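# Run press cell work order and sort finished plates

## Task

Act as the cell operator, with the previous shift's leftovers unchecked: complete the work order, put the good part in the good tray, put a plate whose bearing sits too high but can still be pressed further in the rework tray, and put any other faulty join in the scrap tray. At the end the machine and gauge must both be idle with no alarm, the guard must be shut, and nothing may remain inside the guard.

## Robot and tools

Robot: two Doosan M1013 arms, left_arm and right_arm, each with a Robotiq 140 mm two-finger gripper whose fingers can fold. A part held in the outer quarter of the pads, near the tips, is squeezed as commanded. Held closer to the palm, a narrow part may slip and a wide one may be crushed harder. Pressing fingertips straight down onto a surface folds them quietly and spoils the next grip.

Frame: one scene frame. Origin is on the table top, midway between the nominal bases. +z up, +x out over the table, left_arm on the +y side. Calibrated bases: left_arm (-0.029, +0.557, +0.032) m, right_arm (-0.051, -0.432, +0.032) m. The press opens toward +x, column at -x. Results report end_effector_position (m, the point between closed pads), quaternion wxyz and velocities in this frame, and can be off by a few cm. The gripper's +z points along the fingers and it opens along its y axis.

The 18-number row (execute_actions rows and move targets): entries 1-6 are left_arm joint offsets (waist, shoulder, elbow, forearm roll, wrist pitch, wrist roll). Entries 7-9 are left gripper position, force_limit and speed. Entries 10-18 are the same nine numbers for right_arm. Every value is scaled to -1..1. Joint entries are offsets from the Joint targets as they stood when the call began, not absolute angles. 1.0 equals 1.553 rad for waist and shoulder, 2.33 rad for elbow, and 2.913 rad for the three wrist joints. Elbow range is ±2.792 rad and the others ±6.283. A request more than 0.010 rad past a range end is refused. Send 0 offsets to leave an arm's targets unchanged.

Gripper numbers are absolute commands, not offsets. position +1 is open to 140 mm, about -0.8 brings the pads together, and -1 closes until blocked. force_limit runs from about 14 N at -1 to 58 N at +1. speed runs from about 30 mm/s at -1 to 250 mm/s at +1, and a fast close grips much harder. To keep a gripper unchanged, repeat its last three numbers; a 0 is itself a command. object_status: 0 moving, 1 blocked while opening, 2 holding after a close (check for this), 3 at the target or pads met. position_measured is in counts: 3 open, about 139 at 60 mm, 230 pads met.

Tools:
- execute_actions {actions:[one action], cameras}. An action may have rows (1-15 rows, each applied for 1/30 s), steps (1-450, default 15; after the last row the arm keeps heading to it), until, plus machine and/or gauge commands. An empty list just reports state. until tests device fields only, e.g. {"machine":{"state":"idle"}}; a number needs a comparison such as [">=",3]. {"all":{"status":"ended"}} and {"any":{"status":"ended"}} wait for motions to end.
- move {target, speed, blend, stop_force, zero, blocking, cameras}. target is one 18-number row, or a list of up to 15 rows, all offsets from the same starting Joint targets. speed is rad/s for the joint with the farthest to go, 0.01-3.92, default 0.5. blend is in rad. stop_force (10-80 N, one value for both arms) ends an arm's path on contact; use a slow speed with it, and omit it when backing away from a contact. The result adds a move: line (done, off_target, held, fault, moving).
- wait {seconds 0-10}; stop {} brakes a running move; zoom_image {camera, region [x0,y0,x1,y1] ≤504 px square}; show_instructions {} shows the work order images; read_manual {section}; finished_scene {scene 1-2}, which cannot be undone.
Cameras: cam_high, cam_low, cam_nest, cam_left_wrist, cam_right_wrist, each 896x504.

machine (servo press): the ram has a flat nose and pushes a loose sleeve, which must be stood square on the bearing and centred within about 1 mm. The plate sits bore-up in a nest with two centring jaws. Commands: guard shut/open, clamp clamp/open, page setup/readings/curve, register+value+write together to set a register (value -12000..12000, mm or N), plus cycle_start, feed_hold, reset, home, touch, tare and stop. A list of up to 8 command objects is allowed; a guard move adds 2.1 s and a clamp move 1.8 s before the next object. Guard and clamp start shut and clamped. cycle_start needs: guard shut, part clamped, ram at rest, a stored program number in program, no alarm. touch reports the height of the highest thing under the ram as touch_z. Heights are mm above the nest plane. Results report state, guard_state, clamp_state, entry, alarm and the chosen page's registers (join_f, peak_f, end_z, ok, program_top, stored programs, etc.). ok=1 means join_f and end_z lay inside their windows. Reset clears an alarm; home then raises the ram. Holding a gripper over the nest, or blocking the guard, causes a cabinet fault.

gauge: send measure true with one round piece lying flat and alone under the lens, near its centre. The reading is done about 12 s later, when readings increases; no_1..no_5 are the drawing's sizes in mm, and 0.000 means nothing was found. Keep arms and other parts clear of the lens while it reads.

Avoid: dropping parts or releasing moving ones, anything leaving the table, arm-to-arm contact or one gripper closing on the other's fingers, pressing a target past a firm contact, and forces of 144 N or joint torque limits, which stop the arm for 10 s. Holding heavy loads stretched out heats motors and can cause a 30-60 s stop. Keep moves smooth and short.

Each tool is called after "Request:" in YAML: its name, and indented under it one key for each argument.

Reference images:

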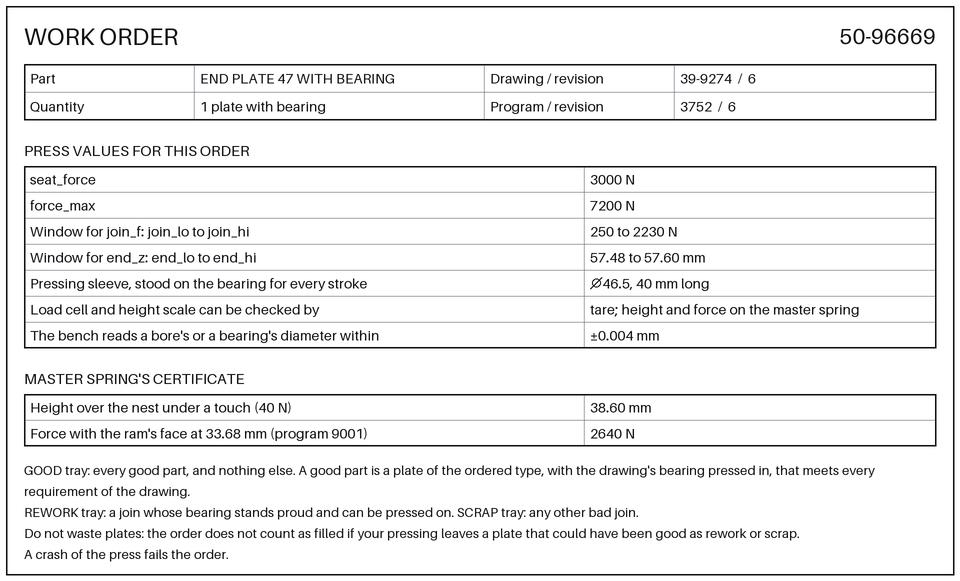

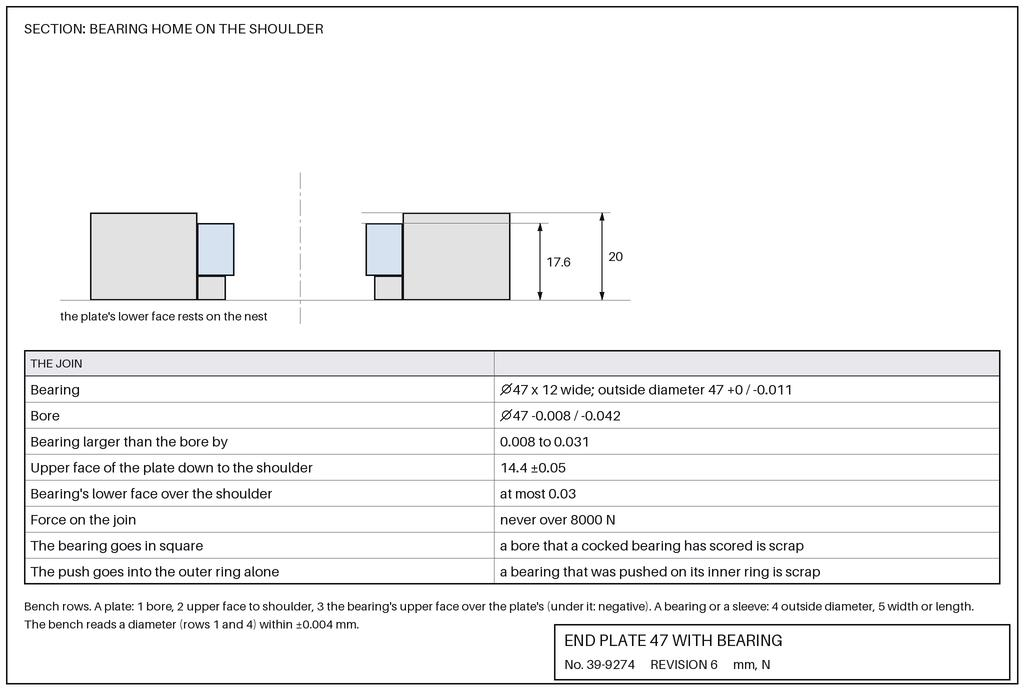

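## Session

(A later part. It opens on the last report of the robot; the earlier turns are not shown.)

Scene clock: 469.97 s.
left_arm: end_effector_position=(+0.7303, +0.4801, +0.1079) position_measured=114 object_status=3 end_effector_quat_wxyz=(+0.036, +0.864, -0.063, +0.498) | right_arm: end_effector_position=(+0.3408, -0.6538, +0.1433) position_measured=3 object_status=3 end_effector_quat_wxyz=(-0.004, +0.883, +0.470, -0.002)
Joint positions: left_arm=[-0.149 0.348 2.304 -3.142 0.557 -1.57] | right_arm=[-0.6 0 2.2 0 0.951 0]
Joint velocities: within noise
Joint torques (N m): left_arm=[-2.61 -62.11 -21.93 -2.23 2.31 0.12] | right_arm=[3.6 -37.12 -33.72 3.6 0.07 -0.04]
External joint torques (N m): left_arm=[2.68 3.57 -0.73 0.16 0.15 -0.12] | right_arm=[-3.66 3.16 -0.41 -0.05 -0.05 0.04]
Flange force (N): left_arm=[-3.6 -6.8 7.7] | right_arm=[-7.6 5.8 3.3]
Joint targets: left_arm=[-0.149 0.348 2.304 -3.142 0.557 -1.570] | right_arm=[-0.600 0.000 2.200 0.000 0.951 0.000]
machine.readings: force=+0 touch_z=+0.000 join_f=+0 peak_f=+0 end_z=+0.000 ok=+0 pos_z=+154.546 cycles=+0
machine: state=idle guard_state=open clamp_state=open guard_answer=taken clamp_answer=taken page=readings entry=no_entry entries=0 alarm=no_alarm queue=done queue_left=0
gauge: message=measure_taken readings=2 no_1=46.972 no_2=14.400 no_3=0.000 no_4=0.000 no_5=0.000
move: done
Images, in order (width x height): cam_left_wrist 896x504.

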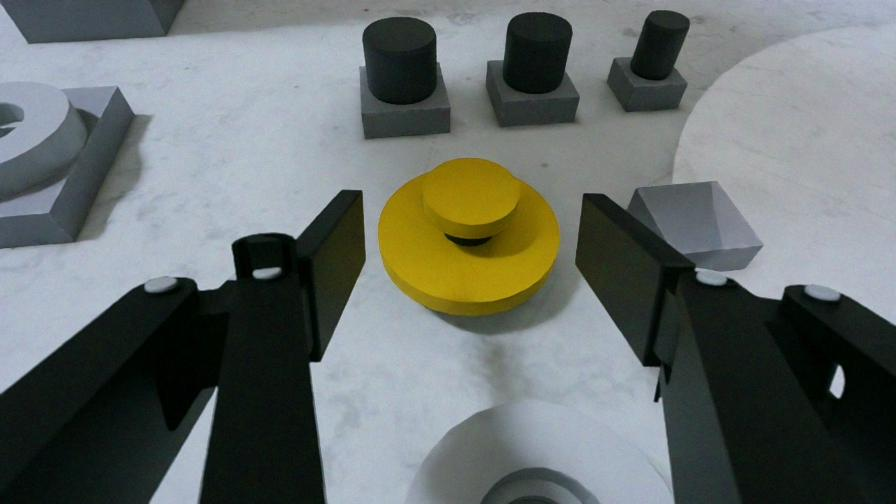

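Request:
move:
  target:
    - [0,0.0572,-0.0315,0,0.0053,0,0.12,1,-0.8,0,0,0,0,0,0,1,1,1]
    - [0,0.0572,-0.0315,0,0.0053,0,-1,1,-1,0,0,0,0,0,0,1,1,1]
  speed: 0.1
  cameras: ["cam_left_wrist"]

Request:
wait:
  seconds: 1
  cameras: ["cam_left_wrist"]

Scene clock: 487.50 s.
left_arm: end_effector_position=(+0.7731, +0.4738, +0.0827) position_measured=233 object_status=0 end_effector_quat_wxyz=(+0.036, +0.864, -0.063, +0.498) | right_arm: end_effector_position=(+0.3408, -0.6538, +0.1433) position_measured=3 object_status=3 end_effector_quat_wxyz=(-0.004, +0.883, +0.470, -0.002)
Joint positions: left_arm=[-0.149 0.437 2.231 -3.142 0.573 -1.57] | right_arm=[-0.6 0 2.2 0 0.951 0]
Joint velocities: within noise
Joint torques (N m): left_arm=[-3.21 -66.29 -23.28 -2.05 2.31 0.09] | right_arm=[3.41 -36.72 -33.68 3.53 0.07 -0.06]
External joint torques (N m): left_arm=[3.31 0.31 1.42 0.05 0.14 -0.09] | right_arm=[-3.35 2.48 -0.46 0.02 -0.05 0.06]
Flange force (N): left_arm=[-2.3 -6.5 -1.6] | right_arm=[-6.9 4.8 2.5]
Joint targets: left_arm=[-0.149 0.437 2.231 -3.142 0.573 -1.570] | right_arm=[-0.600 0.000 2.200 0.000 0.951 0.000]
machine.readings: force=+0 touch_z=+0.000 join_f=+0 peak_f=+0 end_z=+0.000 ok=+0 pos_z=+154.546 cycles=+0
machine: state=idle guard_state=open clamp_state=open guard_answer=taken clamp_answer=taken page=readings entry=no_entry entries=0 alarm=no_alarm queue=done queue_left=0
gauge: message=measure_taken readings=2 no_1=46.972 no_2=14.400 no_3=0.000 no_4=0.000 no_5=0.000
move: done
Images, in order (width x height): cam_left_wrist 896x504.

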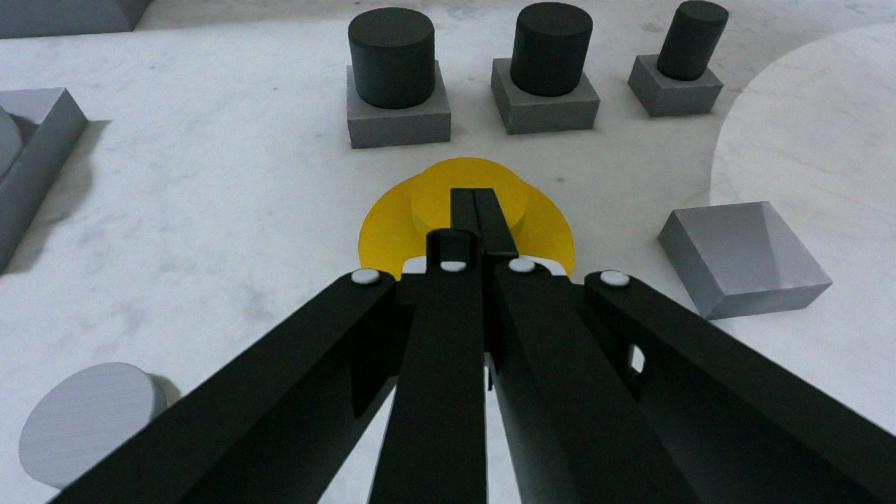

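Scene clock: 488.50 s.
left_arm: end_effector_position=(+0.7731, +0.4738, +0.0827) position_measured=233 object_status=3 end_effector_quat_wxyz=(+0.036, +0.864, -0.063, +0.498) | right_arm: end_effector_position=(+0.3408, -0.6538, +0.1433) position_measured=3 object_status=3 end_effector_quat_wxyz=(-0.004, +0.883, +0.470, -0.002)
Joint positions: left_arm=[-0.149 0.437 2.231 -3.142 0.573 -1.57] | right_arm=[-0.6 0 2.2 0 0.951 0]
Joint velocities: within noise
Joint torques (N m): left_arm=[-3.24 -66.23 -23.29 -2.09 2.29 0.11] | right_arm=[3.35 -37.22 -33.78 3.59 0.19 -0.01]
External joint torques (N m): left_arm=[3.27 -0.06 1.31 0.08 0.17 -0.11] | right_arm=[-3.3 3.08 -0.39 -0.03 -0.18 0.01]
Flange force (N): left_arm=[-1.8 -6.6 -2.1] | right_arm=[-6.8 5.6 3.6]
Joint targets: left_arm=[-0.149 0.437 2.231 -3.142 0.573 -1.570] | right_arm=[-0.600 0.000 2.200 0.000 0.951 0.000]
Tool commands: left_gripper/position=-1.0 left_gripper/force_limit=+1.0 left_gripper/speed=-1.0 right_gripper/position=+1.0 right_gripper/force_limit=+1.0 right_gripper/speed=+1.0
machine.readings: force=+0 touch_z=+0.000 join_f=+0 peak_f=+0 end_z=+0.000 ok=+0 pos_z=+154.546 cycles=+0
machine: state=idle guard_state=open clamp_state=open guard_answer=taken clamp_answer=taken page=readings entry=no_entry entries=0 alarm=no_alarm queue=done queue_left=0
gauge: message=measure_taken readings=2 no_1=46.972 no_2=14.400 no_3=0.000 no_4=0.000 no_5=0.000
wait: 1.00 s
Images, in order (width x height): cam_left_wrist 896x504.

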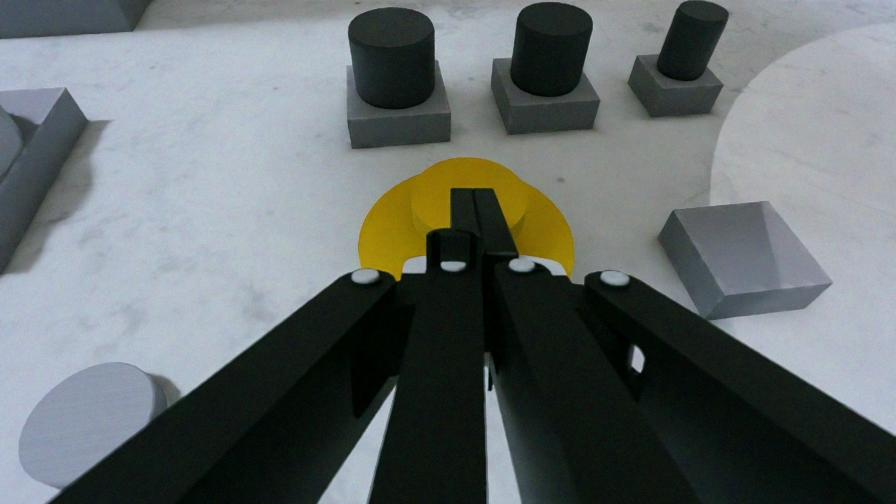

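Request:
zoom_image:
  camera: "cam_left_wrist"
  region: [350, 140, 590, 290]

Request:
wait:
  seconds: 0.1
  cameras: ["cam_low", "cam_high"]

Scaled by 2.100.

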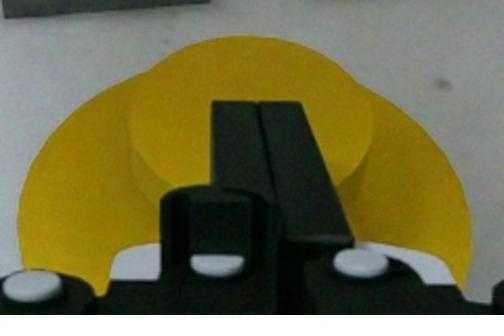

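Scene clock: 507.47 s.
left_arm: end_effector_position=(+0.7731, +0.4738, +0.0827) position_measured=233 object_status=3 end_effector_quat_wxyz=(+0.036, +0.864, -0.063, +0.498) | right_arm: end_effector_position=(+0.3408, -0.6538, +0.1433) position_measured=3 object_status=3 end_effector_quat_wxyz=(-0.004, +0.883, +0.470, -0.002)
Joint positions: left_arm=[-0.149 0.437 2.231 -3.142 0.573 -1.57] | right_arm=[-0.6 0 2.2 0 0.951 0]
Joint velocities: within noise
Joint torques (N m): left_arm=[-2.99 -66.07 -23.1 -2.09 2.21 0.11] | right_arm=[3.49 -37.28 -33.62 3.65 0.05 -0.05]
External joint torques (N m): left_arm=[3.02 -0.01 1.18 0.09 0.24 -0.12] | right_arm=[-3.48 3.08 -0.59 -0.09 -0.04 0.05]
Flange force (N): left_arm=[-1.9 -6.1 -1.8] | right_arm=[-7.2 5.9 3.0]
Joint targets: left_arm=[-0.149 0.437 2.231 -3.142 0.573 -1.570] | right_arm=[-0.600 0.000 2.200 0.000 0.951 0.000]
Tool commands: left_gripper/position=-1.0 left_gripper/force_limit=+1.0 left_gripper/speed=-1.0 right_gripper/position=+1.0 right_gripper/force_limit=+1.0 right_gripper/speed=+1.0
machine.readings: force=+0 touch_z=+0.000 join_f=+0 peak_f=+0 end_z=+0.000 ok=+0 pos_z=+154.546 cycles=+0
machine: state=idle guard_state=open clamp_state=open guard_answer=taken clamp_answer=taken page=readings entry=no_entry entries=0 alarm=no_alarm queue=done queue_left=0
gauge: message=measure_taken readings=2 no_1=46.972 no_2=14.400 no_3=0.000 no_4=0.000 no_5=0.000
wait: 0.10 s; at rest from the start
Images, in order (width x height): cam_high 896x504, cam_low 896x504.

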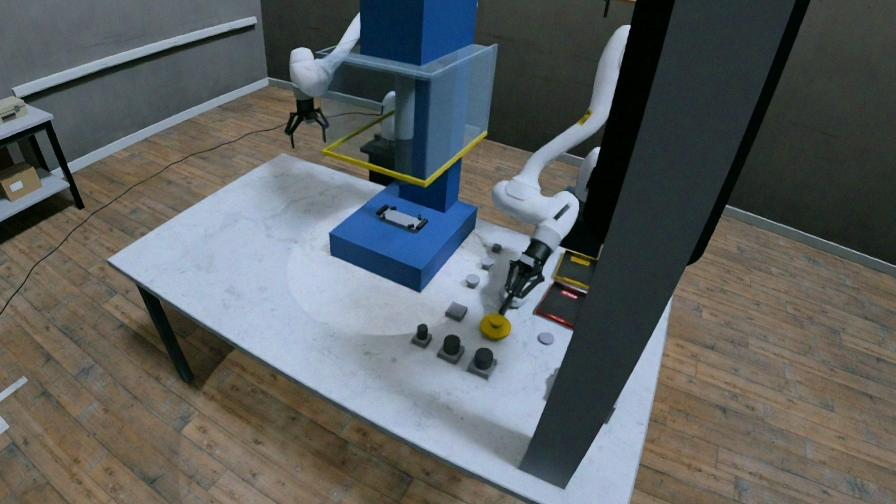

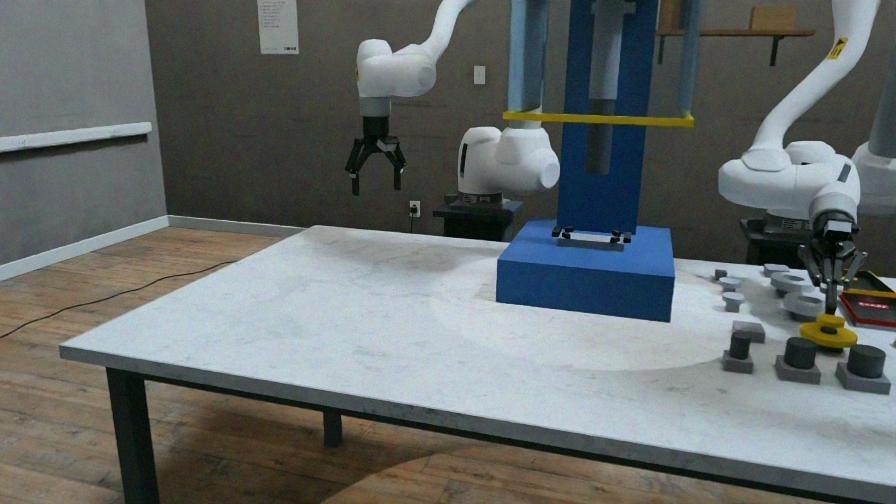

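Request:
zoom_image:
  camera: "cam_low"
  region: [700, 250, 896, 400]

Scaled by 2.571.

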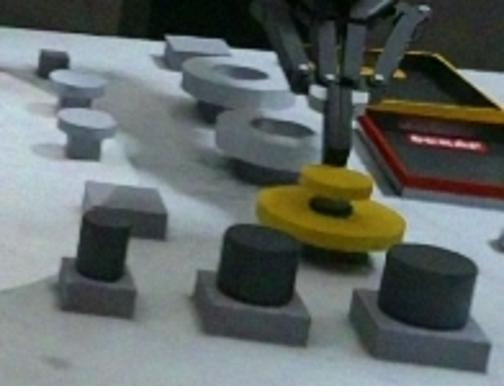

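Request:
move:
  target: [0,0.0178,0.0010,0,0.0104,0,-1,1,-1,0,0,0,0,0,0,1,1,1]
  speed: 0.02
  stop_force: 10
  cameras: ["cam_left_wrist"]

Scene clock: 524.87 s.
left_arm: end_effector_position=(+0.7733, +0.4738, +0.0819) position_measured=233 object_status=3 end_effector_quat_wxyz=(+0.036, +0.864, -0.063, +0.499) | right_arm: end_effector_position=(+0.3408, -0.6538, +0.1433) position_measured=3 object_status=3 end_effector_quat_wxyz=(-0.004, +0.883, +0.470, -0.002)
Joint positions: left_arm=[-0.149 0.439 2.231 -3.142 0.575 -1.57] | right_arm=[-0.6 0 2.2 0 0.951 0]
Joint velocities: within noise
Joint torques (N m): left_arm=[-2.8 -62.74 -20.65 -2.09 0.88 0.08] | right_arm=[3.51 -36.72 -33.75 3.54 0.1 -0.07]
External joint torques (N m): left_arm=[2.92 -3.92 -1.27 0.09 1.59 -0.08] | right_arm=[-3.43 2.35 -0.45 0.01 -0.09 0.07]
Flange force (N): left_arm=[2.2 -5.9 -4.5] | right_arm=[-7.1 4.5 2.4]
Joint targets: left_arm=[-0.149 0.439 2.231 -3.142 0.575 -1.570] | right_arm=[-0.600 0.000 2.200 0.000 0.951 0.000]
machine.readings: force=+0 touch_z=+0.000 join_f=+0 peak_f=+0 end_z=+0.000 ok=+0 pos_z=+154.546 cycles=+0
machine: state=idle guard_state=open clamp_state=open guard_answer=taken clamp_answer=taken page=readings entry=no_entry entries=0 alarm=no_alarm queue=done queue_left=0
gauge: message=measure_taken readings=2 no_1=46.972 no_2=14.400 no_3=0.000 no_4=0.000 no_5=0.000
move: contact (left_arm); left_arm: the wrist pitch is farthest, 0.028 rad from its target
Images, in order (width x height): cam_left_wrist 896x504.

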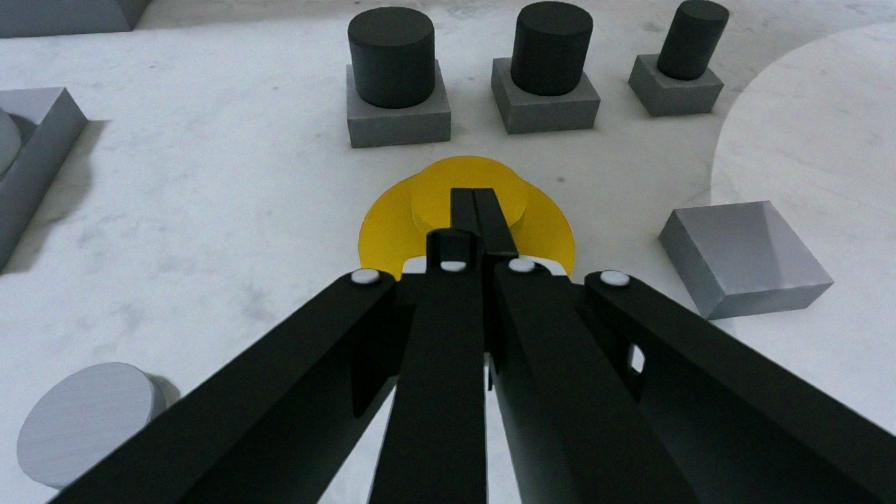

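Request:
move:
  target:
    - [-0.0137,-0.0137,0.0124,0,0.0029,0,-1,1,-1,0,0,0,0,0,0,1,1,1]
    - [0,-0.0137,0.0124,0,0.0029,0,0.12,1,-0.8,0,0,0,0,0,0,1,1,1]
  speed: 0.1
  cameras: ["cam_left_wrist"]

Scene clock: 548.40 s.
left_arm: end_effector_position=(+0.7578, +0.4761, +0.0857) position_measured=114 object_status=0 end_effector_quat_wxyz=(+0.036, +0.864, -0.063, +0.499) | right_arm: end_effector_position=(+0.3408, -0.6538, +0.1433) position_measured=3 object_status=3 end_effector_quat_wxyz=(-0.004, +0.883, +0.470, -0.002)
Joint positions: left_arm=[-0.149 0.418 2.26 -3.142 0.584 -1.57] | right_arm=[-0.6 0 2.2 0 0.951 0]
Joint velocities: within noise
Joint torques (N m): left_arm=[-2.69 -66.65 -21.34 -2.13 2.46 0.13] | right_arm=[3.23 -36.78 -33.57 3.64 0.11 -0.07]
External joint torques (N m): left_arm=[2.76 2.67 -0.24 0.16 -0.01 -0.13] | right_arm=[-3.16 2.82 -0.55 -0.08 -0.09 0.07]
Flange force (N): left_arm=[-2.8 -6.4 5.0] | right_arm=[-6.4 5.5 2.9]
Joint targets: left_arm=[-0.149 0.418 2.260 -3.142 0.584 -1.570] | right_arm=[-0.600 0.000 2.200 0.000 0.951 0.000]
machine.readings: force=+0 touch_z=+0.000 join_f=+0 peak_f=+0 end_z=+0.000 ok=+0 pos_z=+154.546 cycles=+0
machine: state=idle guard_state=open clamp_state=open guard_answer=taken clamp_answer=taken page=readings entry=no_entry entries=0 alarm=no_alarm queue=done queue_left=0
gauge: message=measure_taken readings=2 no_1=46.972 no_2=14.400 no_3=0.000 no_4=0.000 no_5=0.000
move: done
Images, in order (width x height): cam_left_wrist 896x504.

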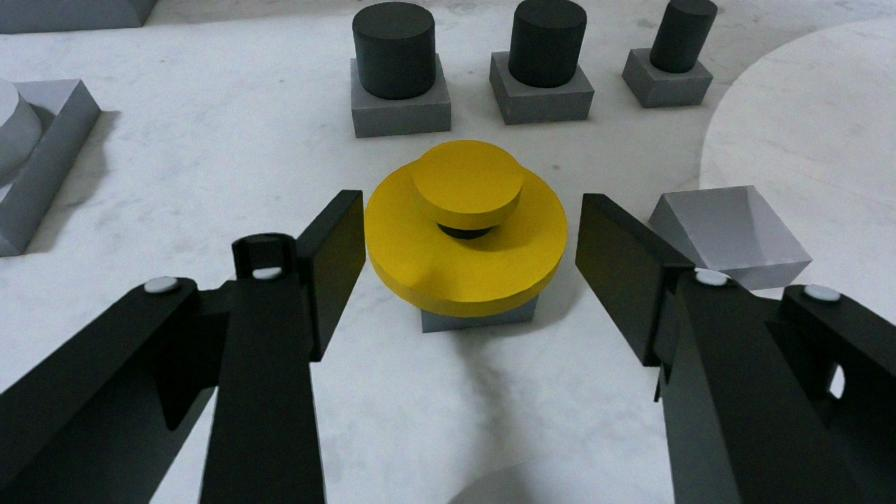

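Request:
zoom_image:
  camera: "cam_left_wrist"
  region: [350, 120, 590, 350]

Request:
wait:
  seconds: 0.1
  cameras: ["cam_low"]

Request:
zoom_image:
  camera: "cam_low"
  region: [720, 270, 896, 400]

Scaled by 2.100.

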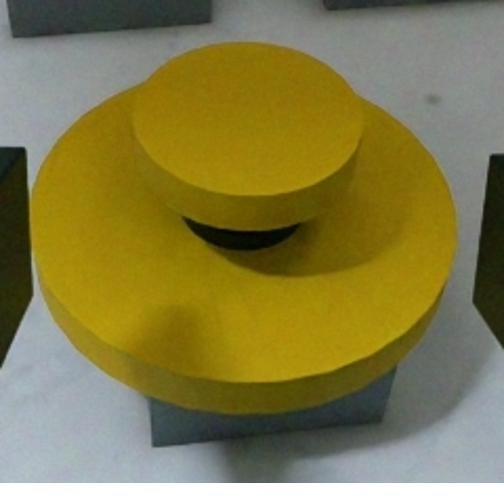

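Scene clock: 563.17 s.
left_arm: end_effector_position=(+0.7578, +0.4761, +0.0858) position_measured=114 object_status=3 end_effector_quat_wxyz=(+0.036, +0.864, -0.063, +0.499) | right_arm: end_effector_position=(+0.3408, -0.6538, +0.1433) position_measured=3 object_status=3 end_effector_quat_wxyz=(-0.004, +0.883, +0.470, -0.002)
Joint positions: left_arm=[-0.149 0.418 2.26 -3.142 0.584 -1.57] | right_arm=[-0.6 0 2.2 0 0.951 0]
Joint velocities: within noise
Joint torques (N m): left_arm=[-2.84 -66.45 -21.22 -2.08 2.39 0.14] | right_arm=[3.44 -37.08 -33.48 3.6 0.1 -0.09]
External joint torques (N m): left_arm=[2.89 2.32 -0.39 0.11 0.06 -0.14] | right_arm=[-3.54 3.26 -0.65 -0.05 -0.09 0.09]
Flange force (N): left_arm=[-2.4 -6.5 4.6] | right_arm=[-7.1 6.3 3.3]
Joint targets: left_arm=[-0.149 0.418 2.260 -3.142 0.584 -1.570] | right_arm=[-0.600 0.000 2.200 0.000 0.951 0.000]
Tool commands: left_gripper/position=+0.12 left_gripper/force_limit=+1.0 left_gripper/speed=-0.8 right_gripper/position=+1.0 right_gripper/force_limit=+1.0 right_gripper/speed=+1.0
machine.readings: force=+0 touch_z=+0.000 join_f=+0 peak_f=+0 end_z=+0.000 ok=+0 pos_z=+154.546 cycles=+0
machine: state=idle guard_state=open clamp_state=open guard_answer=taken clamp_answer=taken page=readings entry=no_entry entries=0 alarm=no_alarm queue=done queue_left=0
gauge: message=measure_taken readings=2 no_1=46.972 no_2=14.400 no_3=0.000 no_4=0.000 no_5=0.000
wait: 0.10 s; at rest from the start
Images, in order (width x height): cam_low 896x504.

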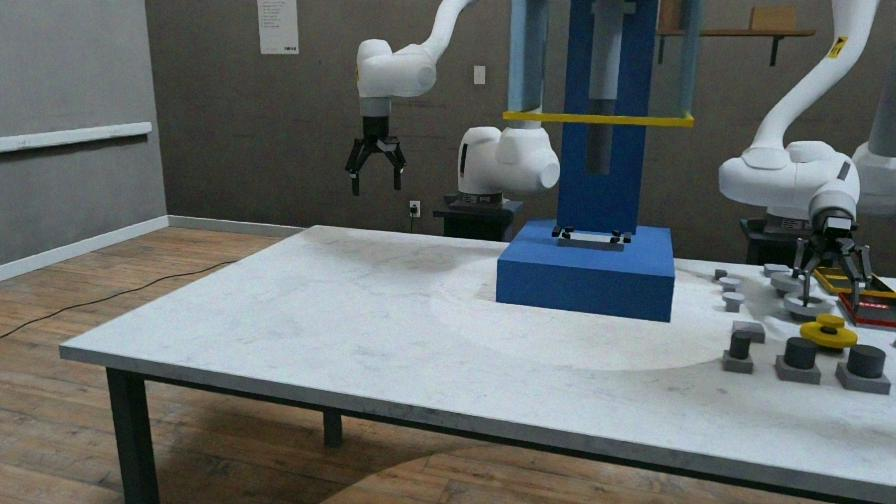

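Scaled by 2.864.

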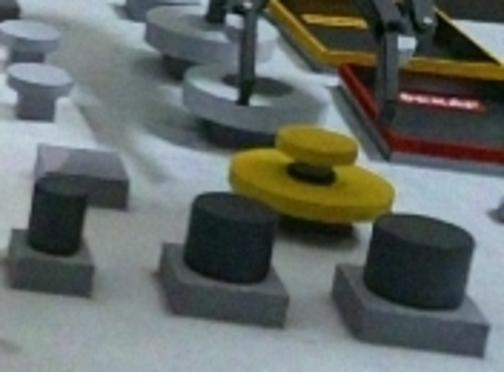

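Request:
move:
  target: [0,0.0496,-0.0352,0,-0.0019,0,0.12,1,-0.8,0,0,0,0,0,0,1,1,1]
  speed: 0.05
  stop_force: 12
  cameras: ["cam_left_wrist"]

Scene clock: 601.00 s.
left_arm: end_effector_position=(+0.8026, +0.4695, +0.0658) position_measured=114 object_status=3 end_effector_quat_wxyz=(+0.036, +0.864, -0.063, +0.499) | right_arm: end_effector_position=(+0.3408, -0.6538, +0.1433) position_measured=3 object_status=3 end_effector_quat_wxyz=(-0.004, +0.883, +0.470, -0.002)
Joint positions: left_arm=[-0.149 0.495 2.178 -3.142 0.578 -1.57] | right_arm=[-0.6 0 2.2 0 0.951 0]
Joint velocities: within noise
Joint torques (N m): left_arm=[-2.61 -74.15 -21.68 -2.13 2.43 0.05] | right_arm=[3.58 -36.65 -33.81 3.62 0.04 -0.11]
External joint torques (N m): left_arm=[2.73 2.31 -0.18 0.14 0.02 -0.06] | right_arm=[-3.5 2.73 -0.33 -0.07 -0.03 0.11]
Flange force (N): left_arm=[-2.3 -5.6 4.1] | right_arm=[-7.1 5.0 2.9]
Joint targets: left_arm=[-0.149 0.495 2.178 -3.142 0.578 -1.570] | right_arm=[-0.600 0.000 2.200 0.000 0.951 0.000]
machine.readings: force=+0 touch_z=+0.000 join_f=+0 peak_f=+0 end_z=+0.000 ok=+0 pos_z=+154.546 cycles=+0
machine: state=idle guard_state=open clamp_state=open guard_answer=taken clamp_answer=taken page=readings entry=no_entry entries=0 alarm=no_alarm queue=done queue_left=0
gauge: message=measure_taken readings=2 no_1=46.972 no_2=14.400 no_3=0.000 no_4=0.000 no_5=0.000
move: done
Images, in order (width x height): cam_left_wrist 896x504.

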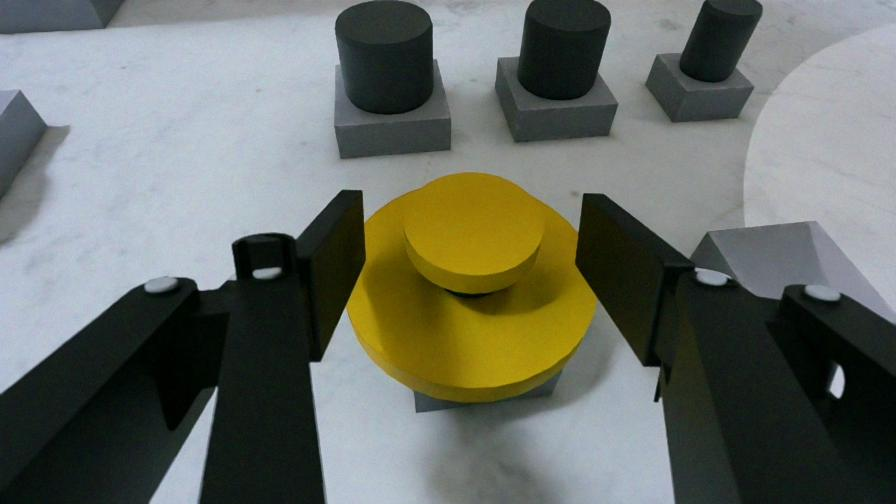

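Request:
move:
  target: [0,0,0,0,0,0,-1,1,-1,0,0,0,0,0,0,1,1,1]
  cameras: ["cam_left_wrist"]

Request:
wait:
  seconds: 1.2
  cameras: ["cam_left_wrist","cam_low"]

Scene clock: 621.90 s.
left_arm: end_effector_position=(+0.8026, +0.4695, +0.0658) position_measured=164 object_status=0 end_effector_quat_wxyz=(+0.036, +0.864, -0.063, +0.499) | right_arm: end_effector_position=(+0.3408, -0.6538, +0.1433) position_measured=3 object_status=3 end_effector_quat_wxyz=(-0.004, +0.883, +0.470, -0.002)
Joint positions: left_arm=[-0.149 0.495 2.178 -3.142 0.578 -1.57] | right_arm=[-0.6 0 2.2 0 0.951 0]
Joint velocities: within noise
Joint torques (N m): left_arm=[-3.42 -62.63 -20.31 -1.92 -0.23 0.21] | right_arm=[3.33 -36.82 -33.81 3.59 0.11 -0.06]
External joint torques (N m): left_arm=[3.61 -9.25 -1.6 -0.08 2.7 -0.21] | right_arm=[-3.27 2.72 -0.33 -0.04 -0.1 0.06]
Flange force (N): left_arm=[5.8 -6.2 -12.5] | right_arm=[-6.7 5.0 3.0]
Joint targets: left_arm=[-0.149 0.495 2.178 -3.142 0.578 -1.570] | right_arm=[-0.600 0.000 2.200 0.000 0.951 0.000]
machine.readings: force=+0 touch_z=+0.000 join_f=+0 peak_f=+0 end_z=+0.000 ok=+0 pos_z=+154.546 cycles=+0
machine: state=idle guard_state=open clamp_state=open guard_answer=taken clamp_answer=taken page=readings entry=no_entry entries=0 alarm=no_alarm queue=done queue_left=0
gauge: message=measure_taken readings=2 no_1=46.972 no_2=14.400 no_3=0.000 no_4=0.000 no_5=0.000
move: done
Images, in order (width x height): cam_left_wrist 896x504.

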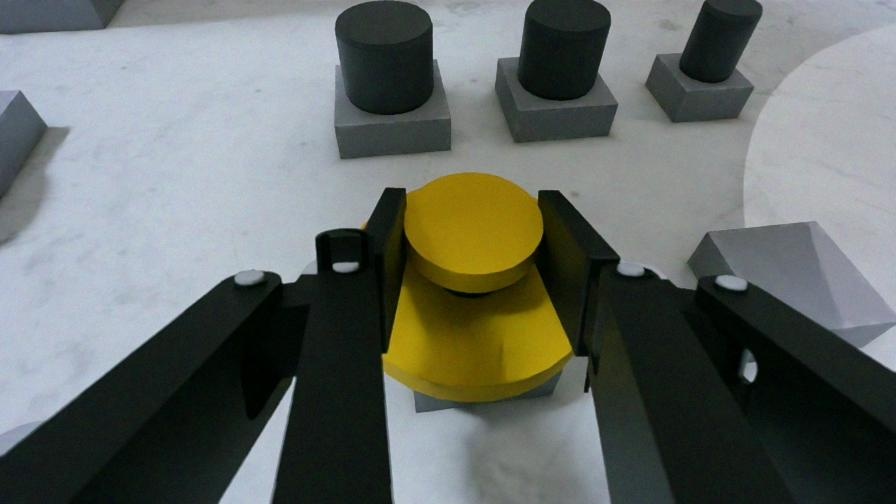

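Scene clock: 623.10 s.
left_arm: end_effector_position=(+0.8026, +0.4695, +0.0658) position_measured=164 object_status=2 end_effector_quat_wxyz=(+0.036, +0.864, -0.063, +0.499) | right_arm: end_effector_position=(+0.3408, -0.6538, +0.1433) position_measured=3 object_status=3 end_effector_quat_wxyz=(-0.004, +0.883, +0.470, -0.002)
Joint positions: left_arm=[-0.149 0.495 2.178 -3.142 0.578 -1.57] | right_arm=[-0.6 0 2.2 0 0.951 0]
Joint velocities: within noise
Joint torques (N m): left_arm=[-3.43 -63.12 -20.51 -2.05 -0.11 0.21] | right_arm=[3.51 -36.84 -33.85 3.56 0.17 -0.07]
External joint torques (N m): left_arm=[3.49 -8.3 -1.23 0.06 2.56 -0.21] | right_arm=[-3.4 2.58 -0.36 0 -0.16 0.07]
Flange force (N): left_arm=[4.7 -6.4 -11.5] | right_arm=[-7.0 4.8 3.0]
Joint targets: left_arm=[-0.149 0.495 2.178 -3.142 0.578 -1.570] | right_arm=[-0.600 0.000 2.200 0.000 0.951 0.000]
Tool commands: left_gripper/position=-1.0 left_gripper/force_limit=+1.0 left_gripper/speed=-1.0 right_gripper/position=+1.0 right_gripper/force_limit=+1.0 right_gripper/speed=+1.0
machine.readings: force=+0 touch_z=+0.000 join_f=+0 peak_f=+0 end_z=+0.000 ok=+0 pos_z=+154.546 cycles=+0
machine: state=idle guard_state=open clamp_state=open guard_answer=taken clamp_answer=taken page=readings entry=no_entry entries=0 alarm=no_alarm queue=done queue_left=0
gauge: message=measure_taken readings=2 no_1=46.972 no_2=14.400 no_3=0.000 no_4=0.000 no_5=0.000
wait: 1.20 s
Images, in order (width x height): cam_low 896x504, cam_left_wrist 896x504.

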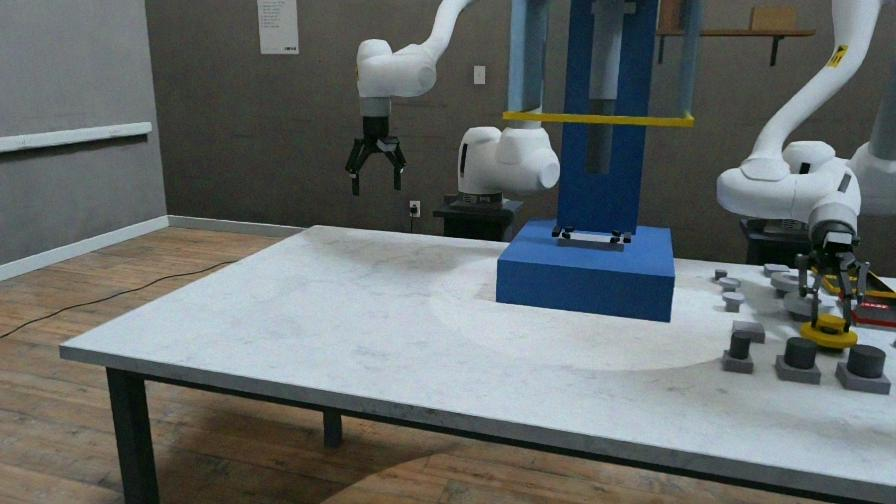

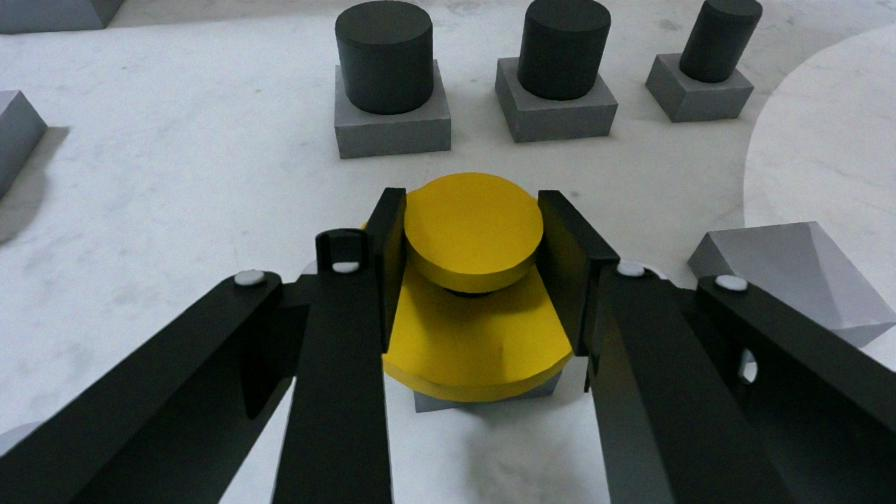

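Request:
move:
  target:
    - [0,-0.0250,-0.0010,0,-0.0161,0,-1,1,-1,0,0,0,0,0,0,1,1,1]
    - [0,-0.1001,-0.0138,0,-0.0642,0,-1,1,-1,0,0,0,0,0,0,1,1,1]
  speed: [0.03,0.15]
  cameras: ["cam_left_wrist"]

Scene clock: 636.10 s.
left_arm: end_effector_position=(+0.8032, +0.4694, +0.1609) position_measured=164 object_status=2 end_effector_quat_wxyz=(+0.036, +0.864, -0.063, +0.499) | right_arm: end_effector_position=(+0.3408, -0.6538, +0.1433) position_measured=3 object_status=3 end_effector_quat_wxyz=(-0.004, +0.883, +0.470, -0.002)
Joint positions: left_arm=[-0.149 0.339 2.146 -3.142 0.391 -1.57] | right_arm=[-0.6 0 2.2 0 0.951 0]
Joint velocities: within noise
Joint torques (N m): left_arm=[-2.4 -73.03 -32.4 -2.8 4.79 0.13] | right_arm=[3.17 -37.09 -33.63 3.64 0.12 0.03]
External joint torques (N m): left_arm=[2.45 10.34 4 0.13 -2.35 -0.13] | right_arm=[-3.17 3.33 -0.47 -0.1 -0.11 -0.03]
Flange force (N): left_arm=[-8.1 -5.8 11.9] | right_arm=[-6.6 6.2 3.6]
Joint targets: left_arm=[-0.149 0.339 2.146 -3.142 0.391 -1.570] | right_arm=[-0.600 0.000 2.200 0.000 0.951 0.000]
machine.readings: force=+0 touch_z=+0.000 join_f=+0 peak_f=+0 end_z=+0.000 ok=+0 pos_z=+154.546 cycles=+0
machine: state=idle guard_state=open clamp_state=open guard_answer=taken clamp_answer=taken page=readings entry=no_entry entries=0 alarm=no_alarm queue=done queue_left=0
gauge: message=measure_taken readings=2 no_1=46.972 no_2=14.400 no_3=0.000 no_4=0.000 no_5=0.000
move: done
Images, in order (width x height): cam_left_wrist 896x504.

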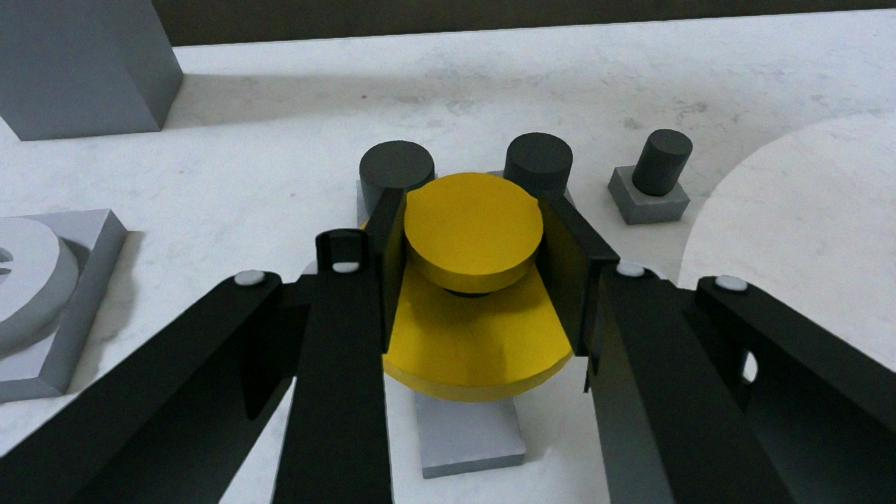

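Request:
move:
  target:
    - [0,-0.3200,0.1423,0,-0.0570,0,-1,1,-1,0,0,0,0,0,0,1,1,1]
    - [0.0606,-0.0384,-0.1108,0.6840,0.2935,-0.3634,-1,1,-1,0,0,0,0,0,0,1,1,1]
    - [-0.1187,0.0419,-0.0985,0.6113,0.2066,-0.3341,-1,1,-1,0,0,0,0,0,0,1,1,1]
  speed: [0.4,0.6,0.25]
  blend: [0.05,0.03,0]
  cameras: ["cam_left_wrist","cam_nest"]

Scene clock: 662.47 s.
left_arm: end_effector_position=(+0.6003, +0.0896, +0.2080) position_measured=164 object_status=2 end_effector_quat_wxyz=(+0.354, +0.612, -0.612, +0.354) | right_arm: end_effector_position=(+0.3408, -0.6538, +0.1433) position_measured=3 object_status=3 end_effector_quat_wxyz=(-0.004, +0.883, +0.470, -0.002)
Joint positions: left_arm=[-0.333 0.404 1.916 -1.361 0.993 -2.544] | right_arm=[-0.6 0 2.2 0 0.951 0]
Joint velocities: within noise
Joint torques (N m): left_arm=[-1.85 -78.63 -31.98 -2.85 2.57 0.08] | right_arm=[3.08 -36.76 -33.64 3.56 0.12 -0.1]
External joint torques (N m): left_arm=[1.94 8.84 2.91 1.83 -1.21 -0.09] | right_arm=[-3.08 2.78 -0.51 -0.01 -0.11 0.1]
Flange force (N): left_arm=[-9.6 -6.9 3.9] | right_arm=[-6.2 5.3 2.9]
Joint targets: left_arm=[-0.333 0.404 1.916 -1.361 0.993 -2.544] | right_arm=[-0.600 0.000 2.200 0.000 0.951 0.000]
machine.readings: force=+0 touch_z=+0.000 join_f=+0 peak_f=+0 end_z=+0.000 ok=+0 pos_z=+154.546 cycles=+0
machine: state=idle guard_state=open clamp_state=open guard_answer=taken clamp_answer=taken page=readings entry=no_entry entries=0 alarm=no_alarm queue=done queue_left=0
gauge: message=measure_taken readings=2 no_1=46.972 no_2=14.400 no_3=0.000 no_4=0.000 no_5=0.000
move: done
Images, in order (width x height): cam_nest 896x504, cam_left_wrist 896x504.

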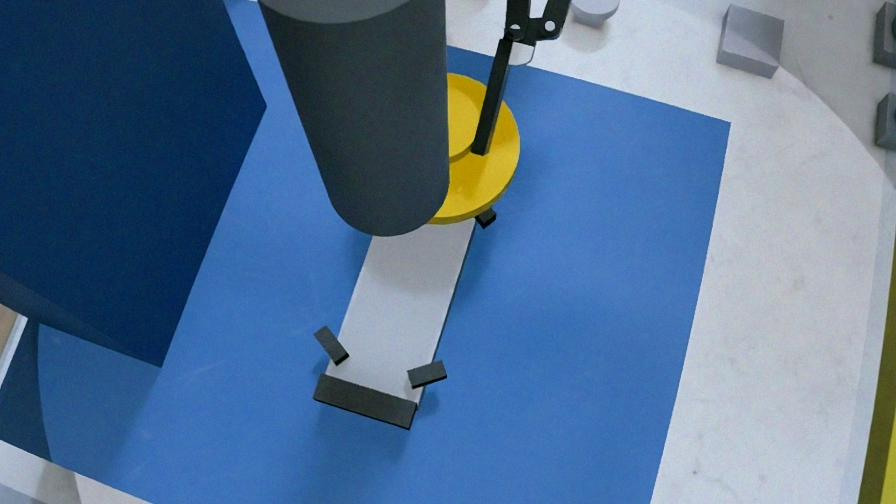

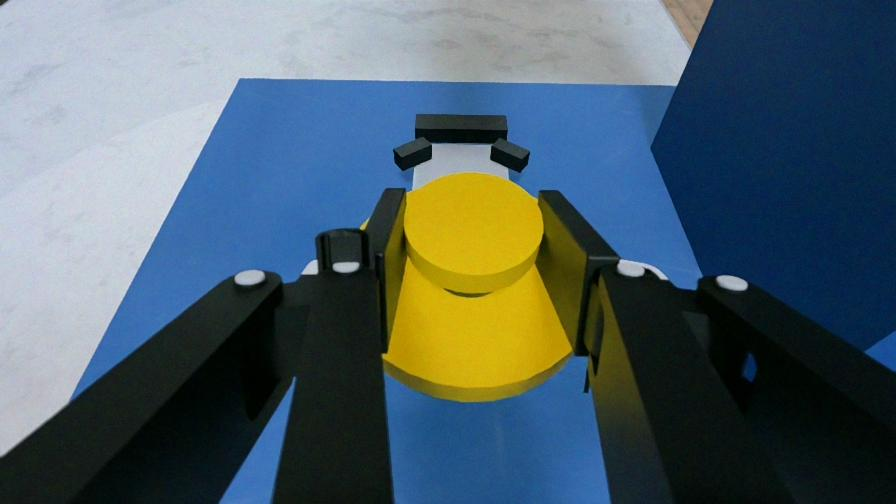

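Request:
move:
  target: [-0.06275,0.02795,-0.01748,-0.02063,-0.02440,-0.00421,-1,1,-1,0,0,0,0,0,0,1,1,1]
  speed: 0.15
  cameras: ["cam_left_wrist","cam_nest"]

Scene clock: 691.23 s.
left_arm: end_effector_position=(+0.6014, +0.0195, +0.1958) position_measured=164 object_status=2 end_effector_quat_wxyz=(+0.354, +0.612, -0.612, +0.354) | right_arm: end_effector_position=(+0.3408, -0.6538, +0.1433) position_measured=3 object_status=3 end_effector_quat_wxyz=(-0.004, +0.883, +0.470, -0.002)
Joint positions: left_arm=[-0.431 0.448 1.875 -1.421 0.922 -2.556] | right_arm=[-0.6 0 2.2 0 0.951 0]
Joint velocities: within noise
Joint torques (N m): left_arm=[-3.3 -83.03 -32.62 -2.77 2.7 0.07] | right_arm=[3.74 -36.88 -33.79 3.58 0.07 -0.04]
External joint torques (N m): left_arm=[3.51 7.78 3.23 1.62 -1.34 -0.07] | right_arm=[-3.8 2.91 -0.37 -0.03 -0.06 0.04]
Flange force (N): left_arm=[-9.3 -5.8 1.6] | right_arm=[-7.9 5.3 3.1]
Joint targets: left_arm=[-0.431 0.448 1.875 -1.421 0.922 -2.556] | right_arm=[-0.600 0.000 2.200 0.000 0.951 0.000]
machine.readings: force=+0 touch_z=+0.000 join_f=+0 peak_f=+0 end_z=+0.000 ok=+0 pos_z=+154.546 cycles=+0
machine: state=idle guard_state=open clamp_state=open guard_answer=taken clamp_answer=taken page=readings entry=no_entry entries=0 alarm=no_alarm queue=done queue_left=0
gauge: message=measure_taken readings=2 no_1=46.972 no_2=14.400 no_3=0.000 no_4=0.000 no_5=0.000
move: done
Images, in order (width x height): cam_nest 896x504, cam_left_wrist 896x504.

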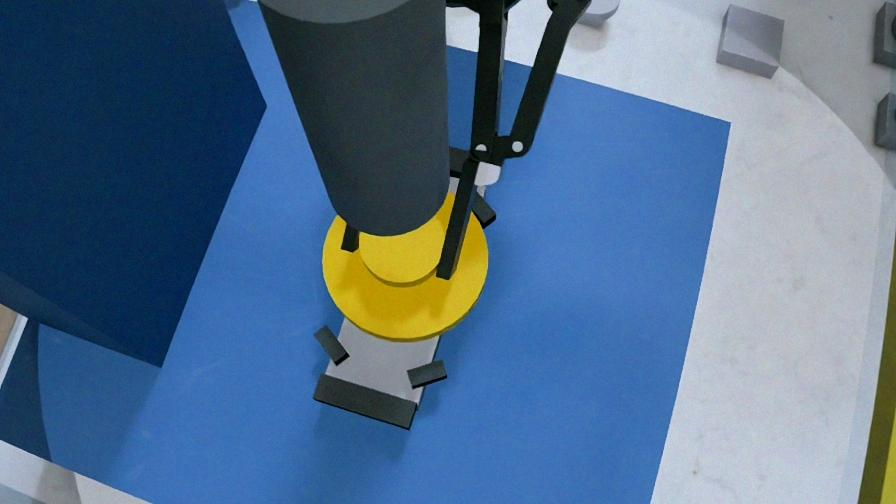

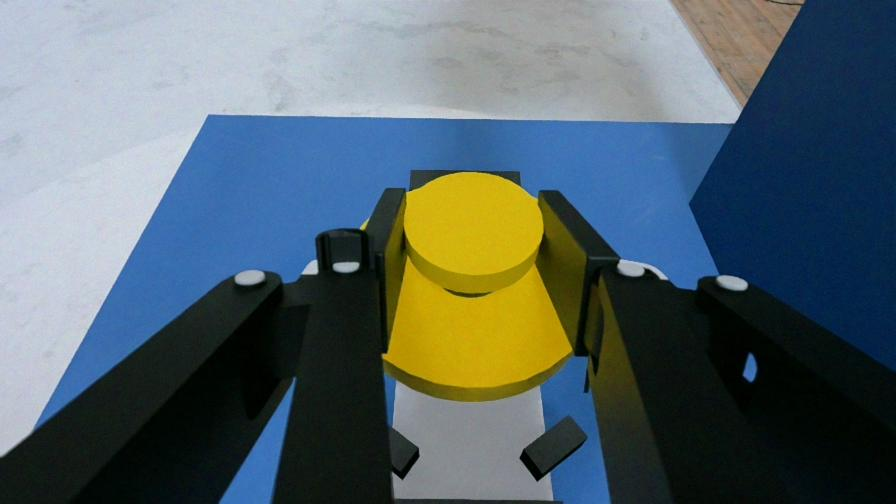

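Request:
move:
  target: [0,0.02932,0.00781,-0.01663,-0.00275,0.02738,-1,1,-1,0,0,0,0,0,0,1,1,1]
  speed: 0.02
  stop_force: 15
  cameras: ["cam_left_wrist","cam_nest"]

Scene clock: 701.57 s.
left_arm: end_effector_position=(+0.6016, +0.0193, +0.1636) position_measured=164 object_status=2 end_effector_quat_wxyz=(+0.354, +0.612, -0.612, +0.354) | right_arm: end_effector_position=(+0.3408, -0.6538, +0.1433) position_measured=3 object_status=3 end_effector_quat_wxyz=(-0.004, +0.883, +0.470, -0.002)
Joint positions: left_arm=[-0.431 0.486 1.891 -1.463 0.915 -2.488] | right_arm=[-0.6 0 2.2 0 0.951 0]
Joint velocities: within noise
Joint torques (N m): left_arm=[-7.1 -64.11 -21.85 0.44 -2.07 0.16] | right_arm=[3.24 -36.85 -33.63 3.58 0.1 0.06]
External joint torques (N m): left_arm=[7.29 -12.64 -5.68 -1.66 3.56 -0.16] | right_arm=[-3.19 2.66 -0.55 -0.03 -0.08 -0.06]
Flange force (N): left_arm=[8.1 -1.8 -19.7] | right_arm=[-6.8 5.2 2.7]
Joint targets: left_arm=[-0.431 0.486 1.891 -1.463 0.915 -2.488] | right_arm=[-0.600 0.000 2.200 0.000 0.951 0.000]
machine.readings: force=+0 touch_z=+0.000 join_f=+0 peak_f=+0 end_z=+0.000 ok=+0 pos_z=+154.546 cycles=+0
machine: state=idle guard_state=open clamp_state=open guard_answer=taken clamp_answer=taken page=readings entry=no_entry entries=0 alarm=no_alarm queue=done queue_left=0
gauge: message=measure_taken readings=2 no_1=46.972 no_2=14.400 no_3=0.000 no_4=0.000 no_5=0.000
move: contact (left_arm); left_arm: the wrist roll is farthest, 0.011 rad from its target
Images, in order (width x height): cam_nest 896x504, cam_left_wrist 896x504.

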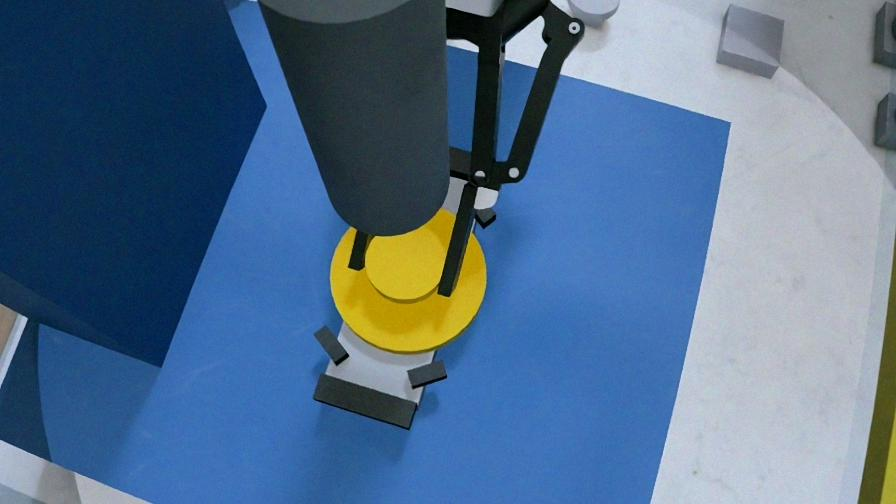

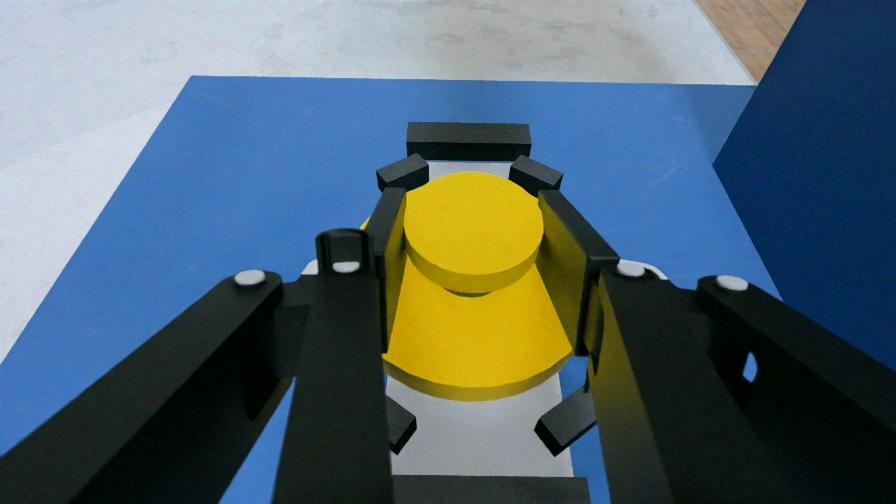

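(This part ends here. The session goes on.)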